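## Task

Take the pink shorts out of the laundry pile and put them on the right arm's half of the table, apart from every other garment. All other garments must stay on the pile's half. Nothing may end up on the floor, draped over a table edge, or lying on either arm's base. Dropping or tossing laundry is allowed.

## Robot and tools

Robot: two 7-joint xArm7 arms, left_arm and right_arm, each ending in a parallel two-finger gripper with a wrist camera. A two-camera stand sits behind them.

Frames: the scene frame has its origin at table-top height, halfway between the nominal arm bases. +z is up, +x points out over the table, and left_arm is on the +y side. Image left and right do not follow the arm names. Calibrated bases: left_arm at (-0.044, +0.265, 0) m with quat_wxyz (+1.000, 0, 0, +0.012), right_arm at (+0.051, -0.378, 0) m with quat_wxyz (+1.000, 0, 0, -0.019). Each arm's hand pose, velocities and wrist-camera pose are reported in that arm's own base frame. Fixed cameras and the table use the scene frame. Printed hand positions can be off by a few cm, more at long reach. end_effector_position is the point between the closed finger pads, about 2 cm behind the fingertips. The fingers point along the gripper's +z axis and close along its y axis.

Row layout: every row has 16 numbers. The first 8 are for left_arm: waist, shoulder, upper arm roll, elbow, forearm roll, wrist pitch, wrist roll, then the opening. The next 8 are the same for right_arm. Each row is a whole-robot command, so an arm you do not want moved gets its current values repeated.

Joint numbers are absolute target angles in radians. On each arm, waist, shoulder and upper arm roll are sign-flipped compared with the URDF, both in commands and in readings. Ranges are quoted with URDF signs:
- waist -6.283..6.283
- shoulder -2.059..2.094, so in your numbers -2.094..2.059
- upper arm roll -6.283..6.283
- elbow -0.192..3.927
- forearm roll -6.283..6.283
- wrist pitch -1.693..3.142
- wrist roll -6.283..6.283
A call is rejected if a target lies more than 0.010 rad beyond a range end and also further out than the last reading. Targets beyond the real end are clipped, and the result says "joint sent to its limit".

Opening is a commanded value from -1 (closed) to +1 (fully open, 0.084 m pad gap). A 0 is itself a command to half-open, so resend the current value to leave a gripper alone. To hold something, command clearly below grip_measured; the lower you go, the harder it squeezes (about 24 N per pad at most).

Tools:
- execute_actions(actions, cameras): actions is a list of actions. Each action is up to 15 rows, one per 1/30 s step. A shorter action repeats its last row. Targets per step are limited to 0.637 rad from the measured angle, and the gripper speed is capped at 1 m/s. An empty list returns the full state plus images.
- move(target, speed, blend, opening_speed, blocking, cameras): target is one 16-number row or a list of up to 15 rows. Each row holds absolute joint angles plus openings, and all joints are interpolated together. speed is in rad/s for the joint with farthest to go, 0.01..3.14 (default 0.5), either one number or one per target. blend is in rad and rounds corners between list targets; 0 means stop at each target. opening_speed is in opening units per second, at least 0.2. With blocking=false, a new move replaces the running one. The extra "move:" line reports the outcome: done, off_target, moving, held or fault, plus limits=held if steps were withheld. Moves do not avoid obstacles or the other arm.
- wait(seconds 0..10): the arms hold their last command.
- stop(): brakes a running move.
- zoom_image(camera, region [x0,y0,x1,y1] in pixels, at most 504x504): zooms the newest image from cam_high, cam_low, cam_left_wrist or cam_right_wrist. All four images are 672x504.
- clear_fault(arm): clears a reported torque fault on left_arm or right_arm.
- read_manual(section): returns licence text only.
- finished_scene(scene): ends the current scene; scene is its number.

Result lines:
- Joint positions and Joint velocities: one block per arm in joint order, then the pad gap in m.
- Joint targets: what the joints are heading to now.
- Tool commands: the current opening commands.
- grip_measured: the measured opening on the command scale.
- Joint torques: total drive output including gravity, with offsets and noise.
- Step readings: sampled joint angles from execute_actions calls.
- Wrist depth: a 7x7 grid of median distances in mm (172..3000, "-" if unknown).
- "joint command not followed": the clearance check between the arms altered a command.
- MOTOR HOT: a motor is at 65 °C or more. At 80 °C the arm brakes for 30 s or longer.
- TORQUE FAULT: the arm stopped and stays stopped until clear_fault.

Load limits for contact torque (N m): waist 42.3, shoulder 42.4, upper arm roll 27, elbow 27, forearm roll 27, wrist pitch 14.5, wrist roll 15.2. A carried load counts as contact.

Things to avoid:
- Collisions or squeezing between the two arms, including one gripper closing on the other's fingers.
- Fast impacts or hard presses on the table or other fixed objects.
- Holding at a torque limit or in a stretched pose for long, which heats motors and can cause faults.
- Letting go of items while they are moving fast.
- Anything landing off the table or on an arm base.
The scene keeps running while you think, and the robot holds its last command in that time.

Each tool is called after "Call:" as a command line: name --argument value for each argument, lists and objects as JSON in quotes; but a table of rows of numbers goes row by row, as --pt "numbers of a row", without its own name.

## Session

Call:
execute_actions --actions '[]'

Scene clock: 0.00 s.
left_arm: end_effector_position=(+0.7283, -0.5040, +0.2180) grip_measured=+1.00 end_effector_quat_wxyz=(+0.140, +0.855, -0.048, +0.496) | right_arm: end_effector_position=(+0.3896, -0.0018, +0.3962) grip_measured=+1.00 end_effector_quat_wxyz=(-0.452, +0.768, +0.454, -0.016)
Joint positions: left_arm=[0.828 -1.168 -0.485 2.296 0.18 0.169 -0.923 0.084] | right_arm=[0.044 -0.267 0.419 1.746 0.688 2.275 -1.326 0.084]
Joint velocities: within noise
Joint torques (N m): no reading
Motor temperatures (°C): left_arm=[34 39 39 39 32 41 41] | right_arm=[33 37 39 38 33 35 38]
Wrist depth (mm): cam_left_wrist=[1141 1366 1222 1375 2528 2595 2760 / 1145 1188 1220 1253 2685 2828 2863 / 1585 2192 2685 2749 2816 - - / 1653 2165 2302 2302 2501 2749 - / 1649 1813 1908 1940 2099 2213 2302 / 1487 1585 1642 1694 1809 1852 1946 / 1377 1428 1458 1519 1585 1626 1706] | cam_right_wrist=[2302 1732 1758 293 282 274 267 / 2381 434 418 - 295 358 602 / 579 449 421 405 380 650 593 / 454 462 1025 884 742 642 565 / 2793 - 974 825 703 610 539 / - 2935 916 767 660 576 511 / 2923 2696 846 716 622 548 503]
Joint targets: left_arm=[0.828 -1.168 -0.485 2.296 0.180 0.169 -0.923] | right_arm=[0.044 -0.267 0.419 1.746 0.688 2.275 -1.326]
Tool commands: left_gripper/opening=+1.0 right_gripper/opening=+1.0

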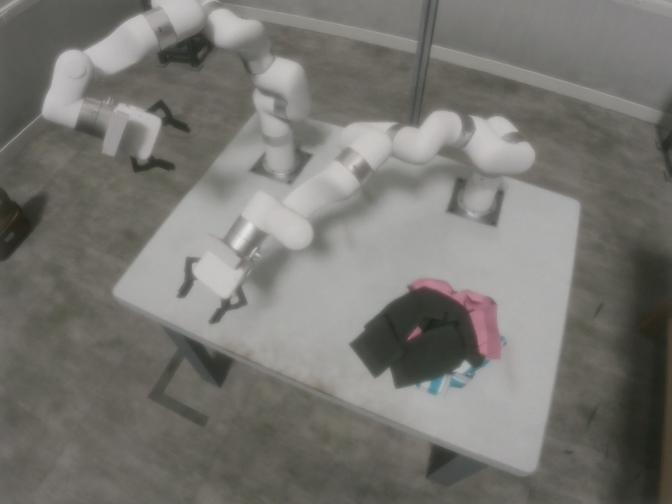

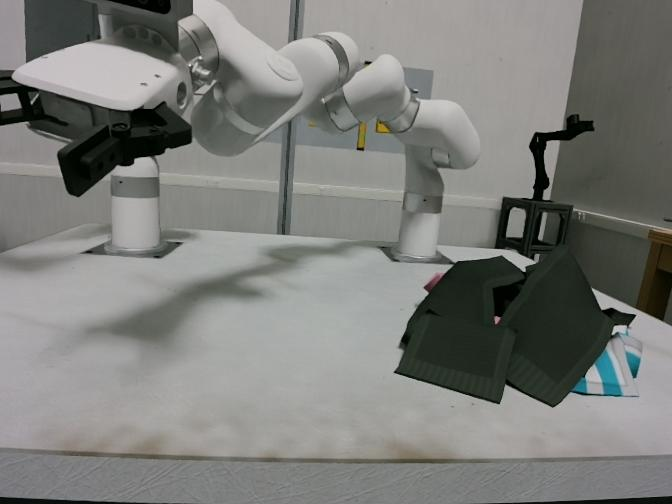

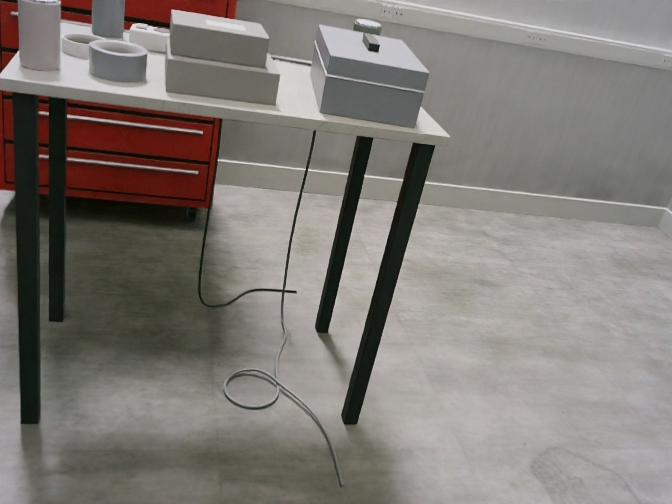

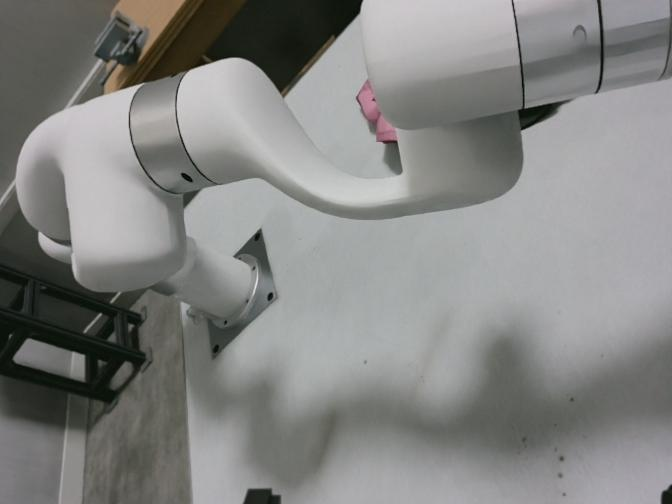

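Call:
move --target '[0, 0.094, 0, 1.3625, 0, 1.456, 0, 0.2, 0.6, 0.53, 0, 0.976, 0, 1.506, 0, 0.2]' --speed 0.8 --cameras '["cam_high", "cam_low", "cam_left_wrist"]'

Scene clock: 16.97 s.
left_arm: end_effector_position=(+0.4500, +0.0000, +0.3501) grip_measured=+0.19 end_effector_quat_wxyz=(+0.000, +1.000, +0.000, +0.000) | right_arm: end_effector_position=(+0.2641, -0.1807, +0.3500) grip_measured=+0.19 end_effector_quat_wxyz=(+0.000, +0.955, -0.295, +0.000)
Joint positions: left_arm=[0 0.094 0 1.363 0 1.456 0 0.052] | right_arm=[0.6 0.53 0 0.976 0 1.506 0 0.052]
Joint torques (N m): left_arm=[-3.46 29.61 3.24 10.15 -1.62 0.35 1.81] | right_arm=[5.53 11.18 -2.26 13.08 -1.94 -2.54 1.03]
Wrist depth (mm): cam_left_wrist=[480 479 480 478 479 479 480 / 478 479 479 431 446 471 478 / 479 479 427 405 402 441 465 / 478 478 425 368 438 446 472 / 477 454 449 412 392 439 479 / 476 477 468 400 394 415 478 / 477 476 461 445 430 476 477] | cam_right_wrist=[479 480 1297 1290 1295 1292 1295 / 478 479 1292 1295 1302 1300 1300 / 479 479 480 1300 1302 1300 1302 / 479 480 480 481 1295 1305 1310 / 479 479 480 481 1300 1307 1305 / 479 480 480 482 482 1300 1307 / 479 480 480 481 481 1297 1310]
Joint targets: left_arm=[0.000 0.094 0.000 1.362 0.000 1.456 0.000] | right_arm=[0.600 0.530 0.000 0.976 0.000 1.506 0.000]
move: done
Images, in order (width x height): cam_high 672x504, cam_low 672x504, cam_left_wrist 672x504.

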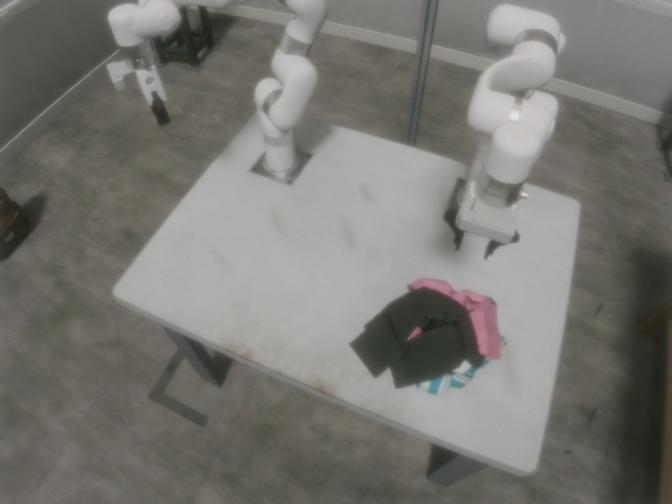

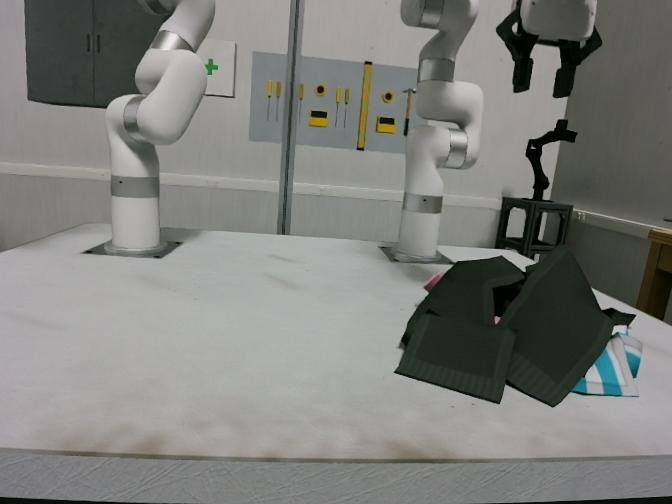

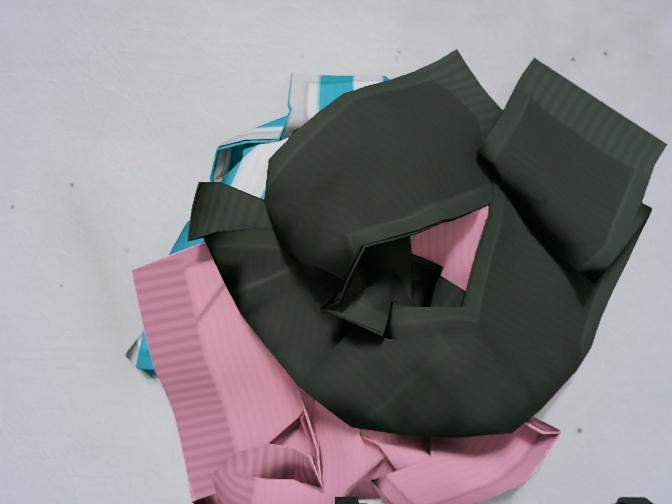

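Call:
move --target '[-0.15, 0.328, 0, 1.135, 0, 1.463, 0.15, 0.2, 0.6, 0.53, 0, 0.976, 0, 1.506, 0, 0.2]' --speed 0.8 --cameras '["cam_left_wrist"]'

Call:
zoom_image --camera "cam_left_wrist" --region '[168, 100, 504, 352]'

Scene clock: 42.87 s.
left_arm: end_effector_position=(+0.3759, +0.0568, +0.3500) grip_measured=+0.19 end_effector_quat_wxyz=(+0.000, +1.000, +0.000, +0.000) | right_arm: end_effector_position=(+0.2641, -0.1807, +0.3500) grip_measured=+0.19 end_effector_quat_wxyz=(+0.000, +0.955, -0.296, +0.000)
Joint positions: left_arm=[-0.15 0.328 0 1.135 0 1.463 0.15 0.052] | right_arm=[0.6 0.53 0 0.976 0 1.506 0 0.052]
Joint torques (N m): left_arm=[-3.45 22.85 -1.45 10.1 -1.06 0.42 1.88] | right_arm=[5.98 10.96 -2.19 13.16 -1.93 -2.47 1.03]
Motor temperatures (°C): left_arm=[34 41 39 41 32 41 42] | right_arm=[33 38 39 43 33 36 38]
Wrist depth (mm): cam_left_wrist=[479 480 479 441 412 413 444 / 478 479 480 424 369 429 443 / 478 479 452 428 422 403 444 / 477 477 463 455 398 384 424 / 477 477 477 469 446 427 452 / 477 476 477 457 477 477 477 / 476 476 477 476 477 477 476] | cam_right_wrist=[478 480 1295 1288 1305 1305 1305 / 479 479 1290 1297 1300 1307 1297 / 479 479 480 1302 1292 1302 1305 / 479 480 480 481 1295 1307 1300 / 479 479 481 481 1300 1290 1312 / 478 479 481 482 481 1292 1305 / 479 480 481 481 482 1290 1307]
Joint targets: left_arm=[-0.150 0.328 0.000 1.135 0.000 1.463 0.150] | right_arm=[0.600 0.530 0.000 0.976 0.000 1.506 0.000]
move: done
Images, in order (width x height): cam_left_wrist 672x504.

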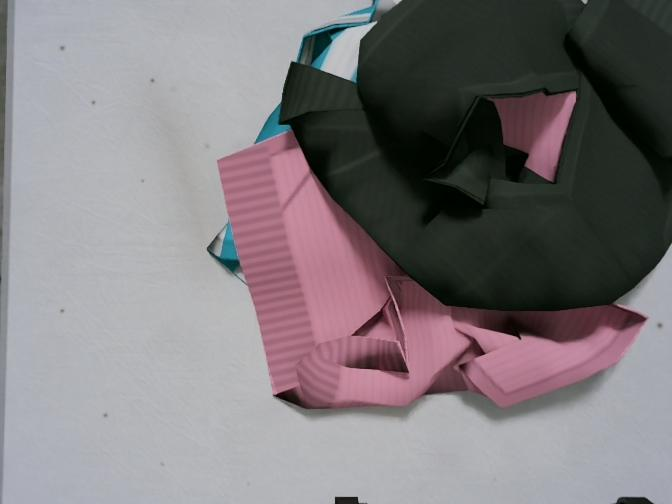

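Scaled by 1.500 from the camera's 672x504 image, which has a finer 960x720 frame.

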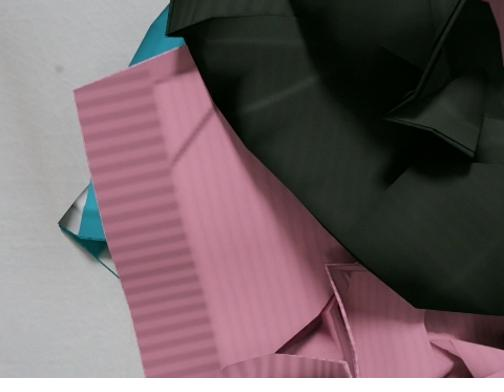

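Call:
move --pt "-0.264 0.224 0 0.577 0 0.801 -1.307 0.2 0.6 0.53 0 0.976 0 1.506 0 0.2" --pt "-0.264 -0.074 0 0.499 0 0.426 -1.307 0.2 0.6 0.53 0 0.976 0 1.506 0 0.2" --pt "-0.264 -0.074 0 0.499 0 0.426 -1.307 -1 0.6 0.53 0 0.976 0 1.506 0 0.2" --speed '[0.9, 0.4, 0.4]' --blend '[0.05, 0, 0]' --opening_speed 2

Call:
move --target '[-0.264, 0.382, 0, 0.8035, 0, 1.1855, -1.307, -1, 0.6, 0.53, 0, 0.976, 0, 1.506, 0, 0.2]' --speed 0.35 --cameras '["cam_high", "cam_low", "cam_left_wrist"]'

Scene clock: 68.67 s.
left_arm: end_effector_position=(+0.3491, +0.0944, +0.0237) grip_measured=-0.94 end_effector_quat_wxyz=(+0.000, +0.707, +0.707, +0.000) | right_arm: end_effector_position=(+0.2641, -0.1807, +0.3500) grip_measured=+0.19 end_effector_quat_wxyz=(+0.000, +0.955, -0.296, +0.000)
Joint positions: left_arm=[-0.264 -0.074 0 0.499 0 0.426 -1.307 0.003] | right_arm=[0.6 0.53 0 0.976 0 1.506 0 0.052]
Joint torques (N m): left_arm=[-3.6 11.02 -2.87 6.05 0.36 -3.66 -1.96] | right_arm=[5.21 10.71 -2.35 12.92 -1.84 -2.24 0.82]
Wrist depth (mm): cam_left_wrist=[- - - - - - - / - - - - - - - / - - - - - - - / - - - - - - - / - - - - - - - / - - - - - - - / - - - - - - -] | cam_right_wrist=[478 479 1297 1302 1295 1305 1305 / 478 480 1283 1292 1295 1297 1300 / 478 480 480 1297 1295 1300 1302 / 479 480 481 481 1302 1300 1302 / 479 480 480 480 1295 1302 1300 / 480 480 480 481 482 1307 1300 / 480 480 481 481 482 1302 1302]
Joint targets: left_arm=[-0.264 -0.074 0.000 0.499 0.000 0.426 -1.307] | right_arm=[0.600 0.530 0.000 0.976 0.000 1.506 0.000]
move: done

Scene clock: 71.33 s.
left_arm: end_effector_position=(+0.3495, +0.0945, +0.2500) grip_measured=-0.94 end_effector_quat_wxyz=(+0.000, +0.707, +0.707, +0.000) | right_arm: end_effector_position=(+0.2641, -0.1807, +0.3500) grip_measured=+0.19 end_effector_quat_wxyz=(+0.000, +0.955, -0.296, +0.000)
Joint positions: left_arm=[-0.264 0.382 0 0.803 0 1.185 -1.307 0.002] | right_arm=[0.6 0.53 0 0.976 0 1.506 0 0.052]
Joint torques (N m): left_arm=[-3.09 21.89 -3.1 15.77 0.38 0.4 -1.96] | right_arm=[5.32 10.94 -2.16 13.42 -1.8 -2.35 1]
Wrist depth (mm): cam_left_wrist=[381 380 380 381 380 381 380 / 379 380 380 380 380 380 381 / 379 379 380 381 379 379 380 / 379 379 379 380 379 378 364 / 379 379 379 379 - 376 348 / 378 378 378 378 - 378 334 / 378 378 378 - - 332 320] | cam_right_wrist=[478 479 1292 1297 1297 1297 1300 / 479 479 1292 1300 1295 1300 1300 / 478 479 480 1302 1307 1305 1307 / 479 479 480 481 1300 1300 1310 / 479 480 481 481 1297 1305 1300 / 479 480 480 481 482 1302 1305 / 479 480 481 481 482 1300 1315]
Joint targets: left_arm=[-0.264 0.382 0.000 0.803 0.000 1.185 -1.307] | right_arm=[0.600 0.530 0.000 0.976 0.000 1.506 0.000]
move: done
Images, in order (width x height): cam_high 672x504, cam_low 672x504, cam_left_wrist 672x504.

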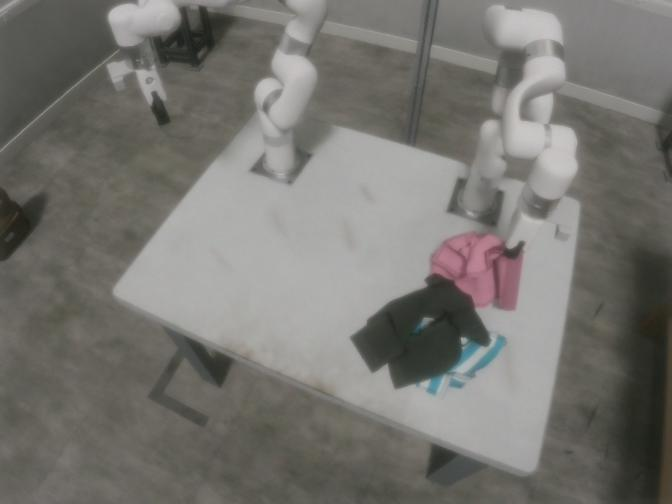

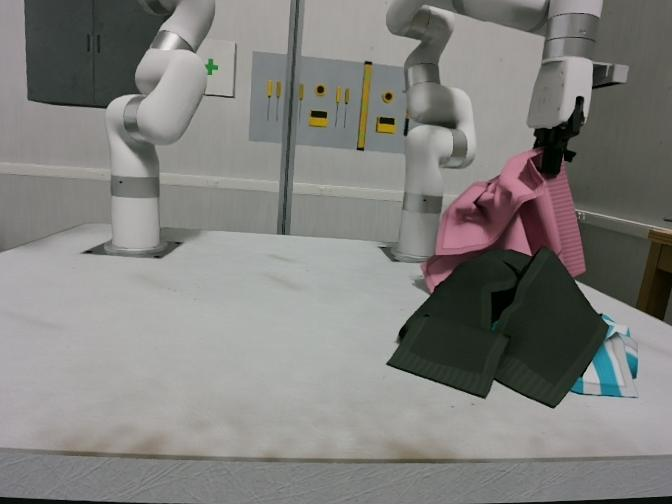

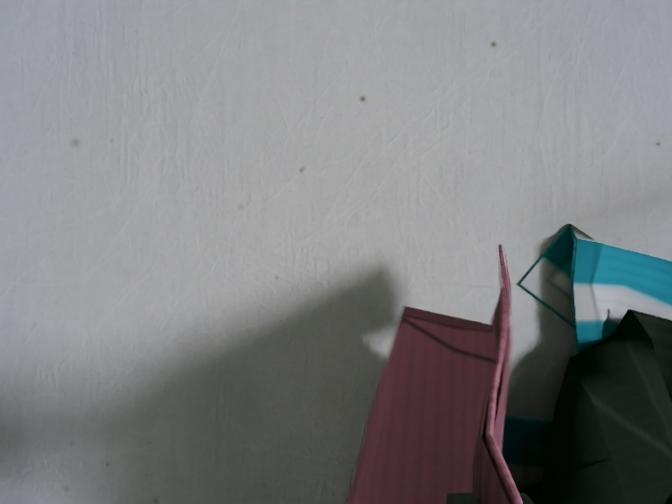

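Call:
move --pt "-0.2 0.101 0 2.2075 0 2.3086 -1.307 -1 1.3 0.53 0 0.976 0 1.506 0 0.2" --pt "1.0 0.101 0 2.2075 0 2.3086 -1.307 -1 1.3 0.53 0 0.976 0 1.506 0 0.2" --pt "1.0 -0.53 0 2.221 0 1.692 -1.307 -1 1.3 0.53 0 0.976 0 1.506 0 0.2" --speed '[0.7,0.7,0.6]' --blend '[0.1, 0.1, 0]' --cameras '["cam_high", "cam_low"]'

Scene clock: 89.53 s.
left_arm: end_effector_position=(+0.3241, -0.5048, +0.3598) grip_measured=-0.94 end_effector_quat_wxyz=(+0.000, +0.988, +0.153, +0.000) | right_arm: end_effector_position=(+0.0856, -0.3083, +0.3500) grip_measured=+0.19 end_effector_quat_wxyz=(+0.000, +0.796, -0.605, +0.000)
Joint positions: left_arm=[1 -0.53 0 2.221 0 1.692 -1.307 0.002] | right_arm=[1.3 0.53 0 0.976 0 1.506 0 0.052]
Joint torques (N m): left_arm=[3.01 27.19 -0.36 14.15 -0.09 -3.95 -1.83] | right_arm=[5.34 10.47 -0.01 13.65 -1.62 -2.39 0.74]
Wrist depth (mm): cam_left_wrist=[489 489 489 489 489 488 489 / 488 488 488 490 488 488 490 / 487 488 488 489 488 488 488 / 488 487 488 487 489 488 489 / 487 486 488 278 290 488 487 / 486 486 486 229 - 487 486 / 487 486 488 194 194 486 486] | cam_right_wrist=[1295 1295 1292 1300 1300 1297 1305 / 1292 1295 1297 1300 1295 1305 1305 / 1290 1297 1292 1300 1297 1307 1300 / 1292 1292 1302 1292 1302 1305 1305 / 1112 1290 1290 1297 1307 1302 1307 / 478 494 1295 1292 1302 1307 1305 / 479 480 481 482 494 833 1310]
Joint targets: left_arm=[1.000 -0.530 0.000 2.221 0.000 1.692 -1.307] | right_arm=[1.300 0.530 0.000 0.976 0.000 1.506 0.000]
move: done
Images, in order (width x height): cam_high 672x504, cam_low 672x504.

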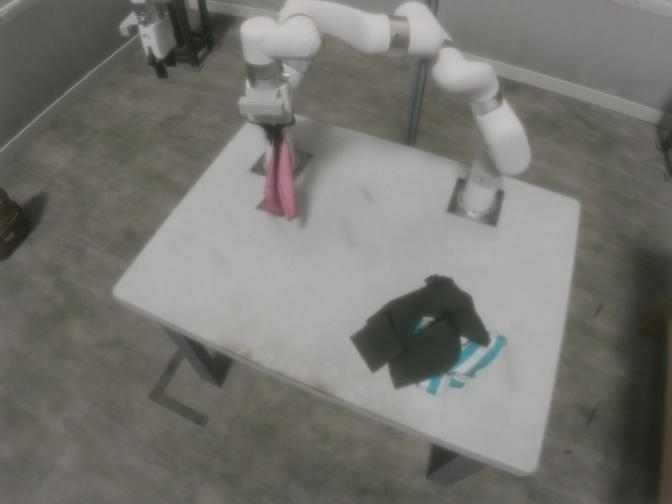

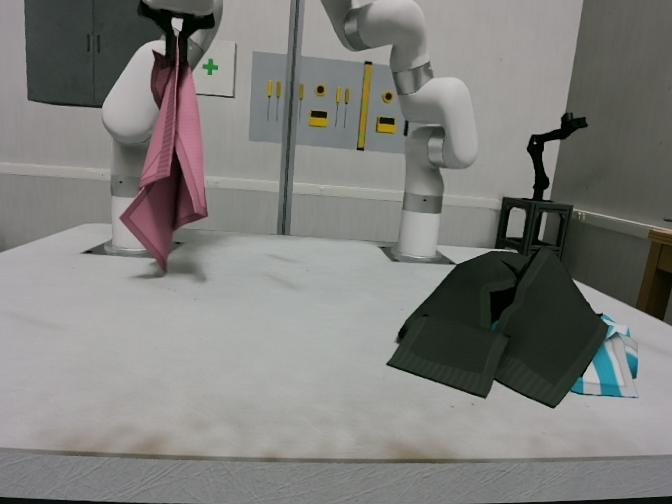

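Call:
move --pt "0.93 -0.933 0 2.0 0 1.066 -1.307 -1 1.3 0.53 0 0.976 0 1.506 0 0.2" --pt "0.93 -0.933 0 2.0 0 1.066 -1.307 0.4 1.3 0.53 0 0.976 0 1.506 0 0.2" --speed 0.5 --opening_speed 1.0

Call:
move --pt "0.97 -0.53 0 2.221 0 1.692 -1.307 0.4 1.3 0.53 0 0.976 0 1.506 0 0.2" --pt "0.5 0.101 0 2.0 0 2.1 -1.307 0.4 1.3 0.53 0 0.976 0 1.506 0 0.2" --speed '[0.5,0.8]' --blend '[0.1,0]' --cameras '["cam_high", "cam_low"]'

Scene clock: 103.40 s.
left_arm: end_effector_position=(+0.4067, -0.5453, +0.0504) grip_measured=+0.39 end_effector_quat_wxyz=(+0.000, +0.982, +0.187, +0.000) | right_arm: end_effector_position=(+0.0856, -0.3083, +0.3500) grip_measured=+0.19 end_effector_quat_wxyz=(+0.000, +0.796, -0.605, +0.000)
Joint positions: left_arm=[0.93 -0.933 0 2 0 1.066 -1.307 0.061] | right_arm=[1.3 0.53 0 0.976 0 1.506 0 0.052]
Joint torques (N m): left_arm=[-2.96 40.62 2.12 12.65 -0.56 -3.26 -1.7] | right_arm=[5.42 10.95 -1.63 14.29 -1.4 -2.42 0.77]
Wrist depth (mm): cam_left_wrist=[180 180 180 180 181 181 181 / 180 180 180 180 180 180 181 / 180 180 180 180 180 180 180 / 180 180 180 180 180 180 180 / 180 180 180 180 180 180 180 / 179 180 179 180 180 180 180 / 179 179 180 179 180 180 180] | cam_right_wrist=[1290 1290 1290 1292 1300 1305 1307 / 1292 1295 1302 1302 1302 1300 1310 / 1292 1297 1295 1302 1292 1305 1297 / 1288 1288 1290 1302 1297 1297 1297 / 1116 1290 1292 1295 1292 1310 1305 / 479 495 1295 1307 1300 1310 1305 / 479 480 480 481 495 835 1307]
Joint targets: left_arm=[0.930 -0.933 0.000 2.000 0.000 1.066 -1.307] | right_arm=[1.300 0.530 0.000 0.976 0.000 1.506 0.000]
move: done

Scene clock: 106.03 s.
left_arm: end_effector_position=(+0.3118, -0.1703, +0.5524) grip_measured=+0.39 end_effector_quat_wxyz=(+0.000, +0.920, +0.393, +0.000) | right_arm: end_effector_position=(+0.0856, -0.3083, +0.3500) grip_measured=+0.19 end_effector_quat_wxyz=(+0.000, +0.796, -0.605, +0.000)
Joint positions: left_arm=[0.5 0.101 0 2 0 2.1 -1.307 0.061] | right_arm=[1.3 0.53 0 0.976 0 1.506 0 0.052]
Joint torques (N m): left_arm=[-3.76 24.22 -1.93 6.75 -0.66 0.5 -1.68] | right_arm=[5.26 10.48 -2.03 14.32 -1.13 -2.34 0.8]
Wrist depth (mm): cam_left_wrist=[677 681 681 627 610 665 681 / 680 681 679 580 640 660 681 / 679 679 677 629 660 679 683 / 679 679 679 679 681 679 680 / 679 678 676 678 679 678 681 / 649 674 677 678 679 675 680 / 675 675 676 677 677 679 676] | cam_right_wrist=[1285 1297 1292 1290 1292 1297 1300 / 1297 1295 1295 1292 1297 1295 1302 / 1288 1295 1295 1297 1302 1300 1297 / 1288 1297 1300 1300 1292 1302 1297 / 1114 1292 1295 1300 1295 1305 1307 / 478 495 1300 1300 1297 1290 1297 / 479 479 479 482 495 833 1302]
Joint targets: left_arm=[0.500 0.101 0.000 2.000 0.000 2.100 -1.307] | right_arm=[1.300 0.530 0.000 0.976 0.000 1.506 0.000]
move: done
Images, in order (width x height): cam_high 672x504, cam_low 672x504.

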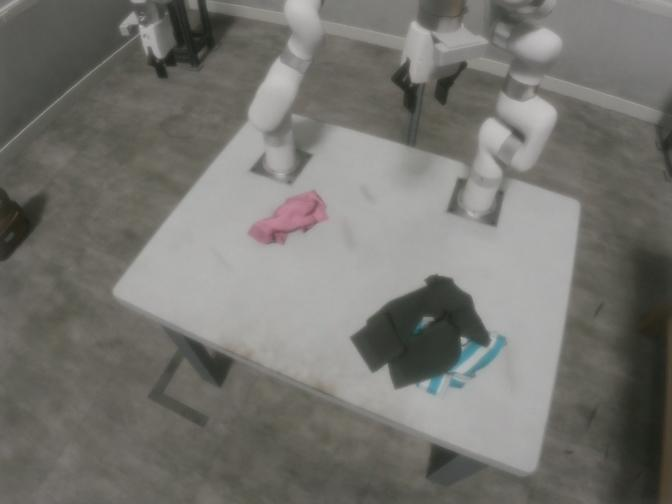

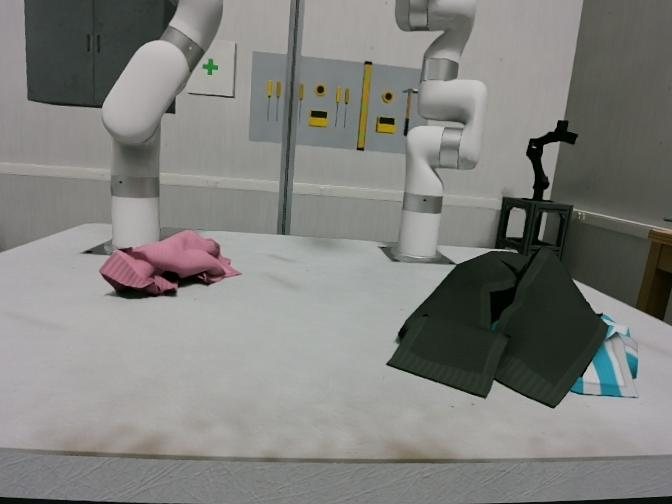

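Call:
finished_scene --scene 3

The scene is finished: the task was done.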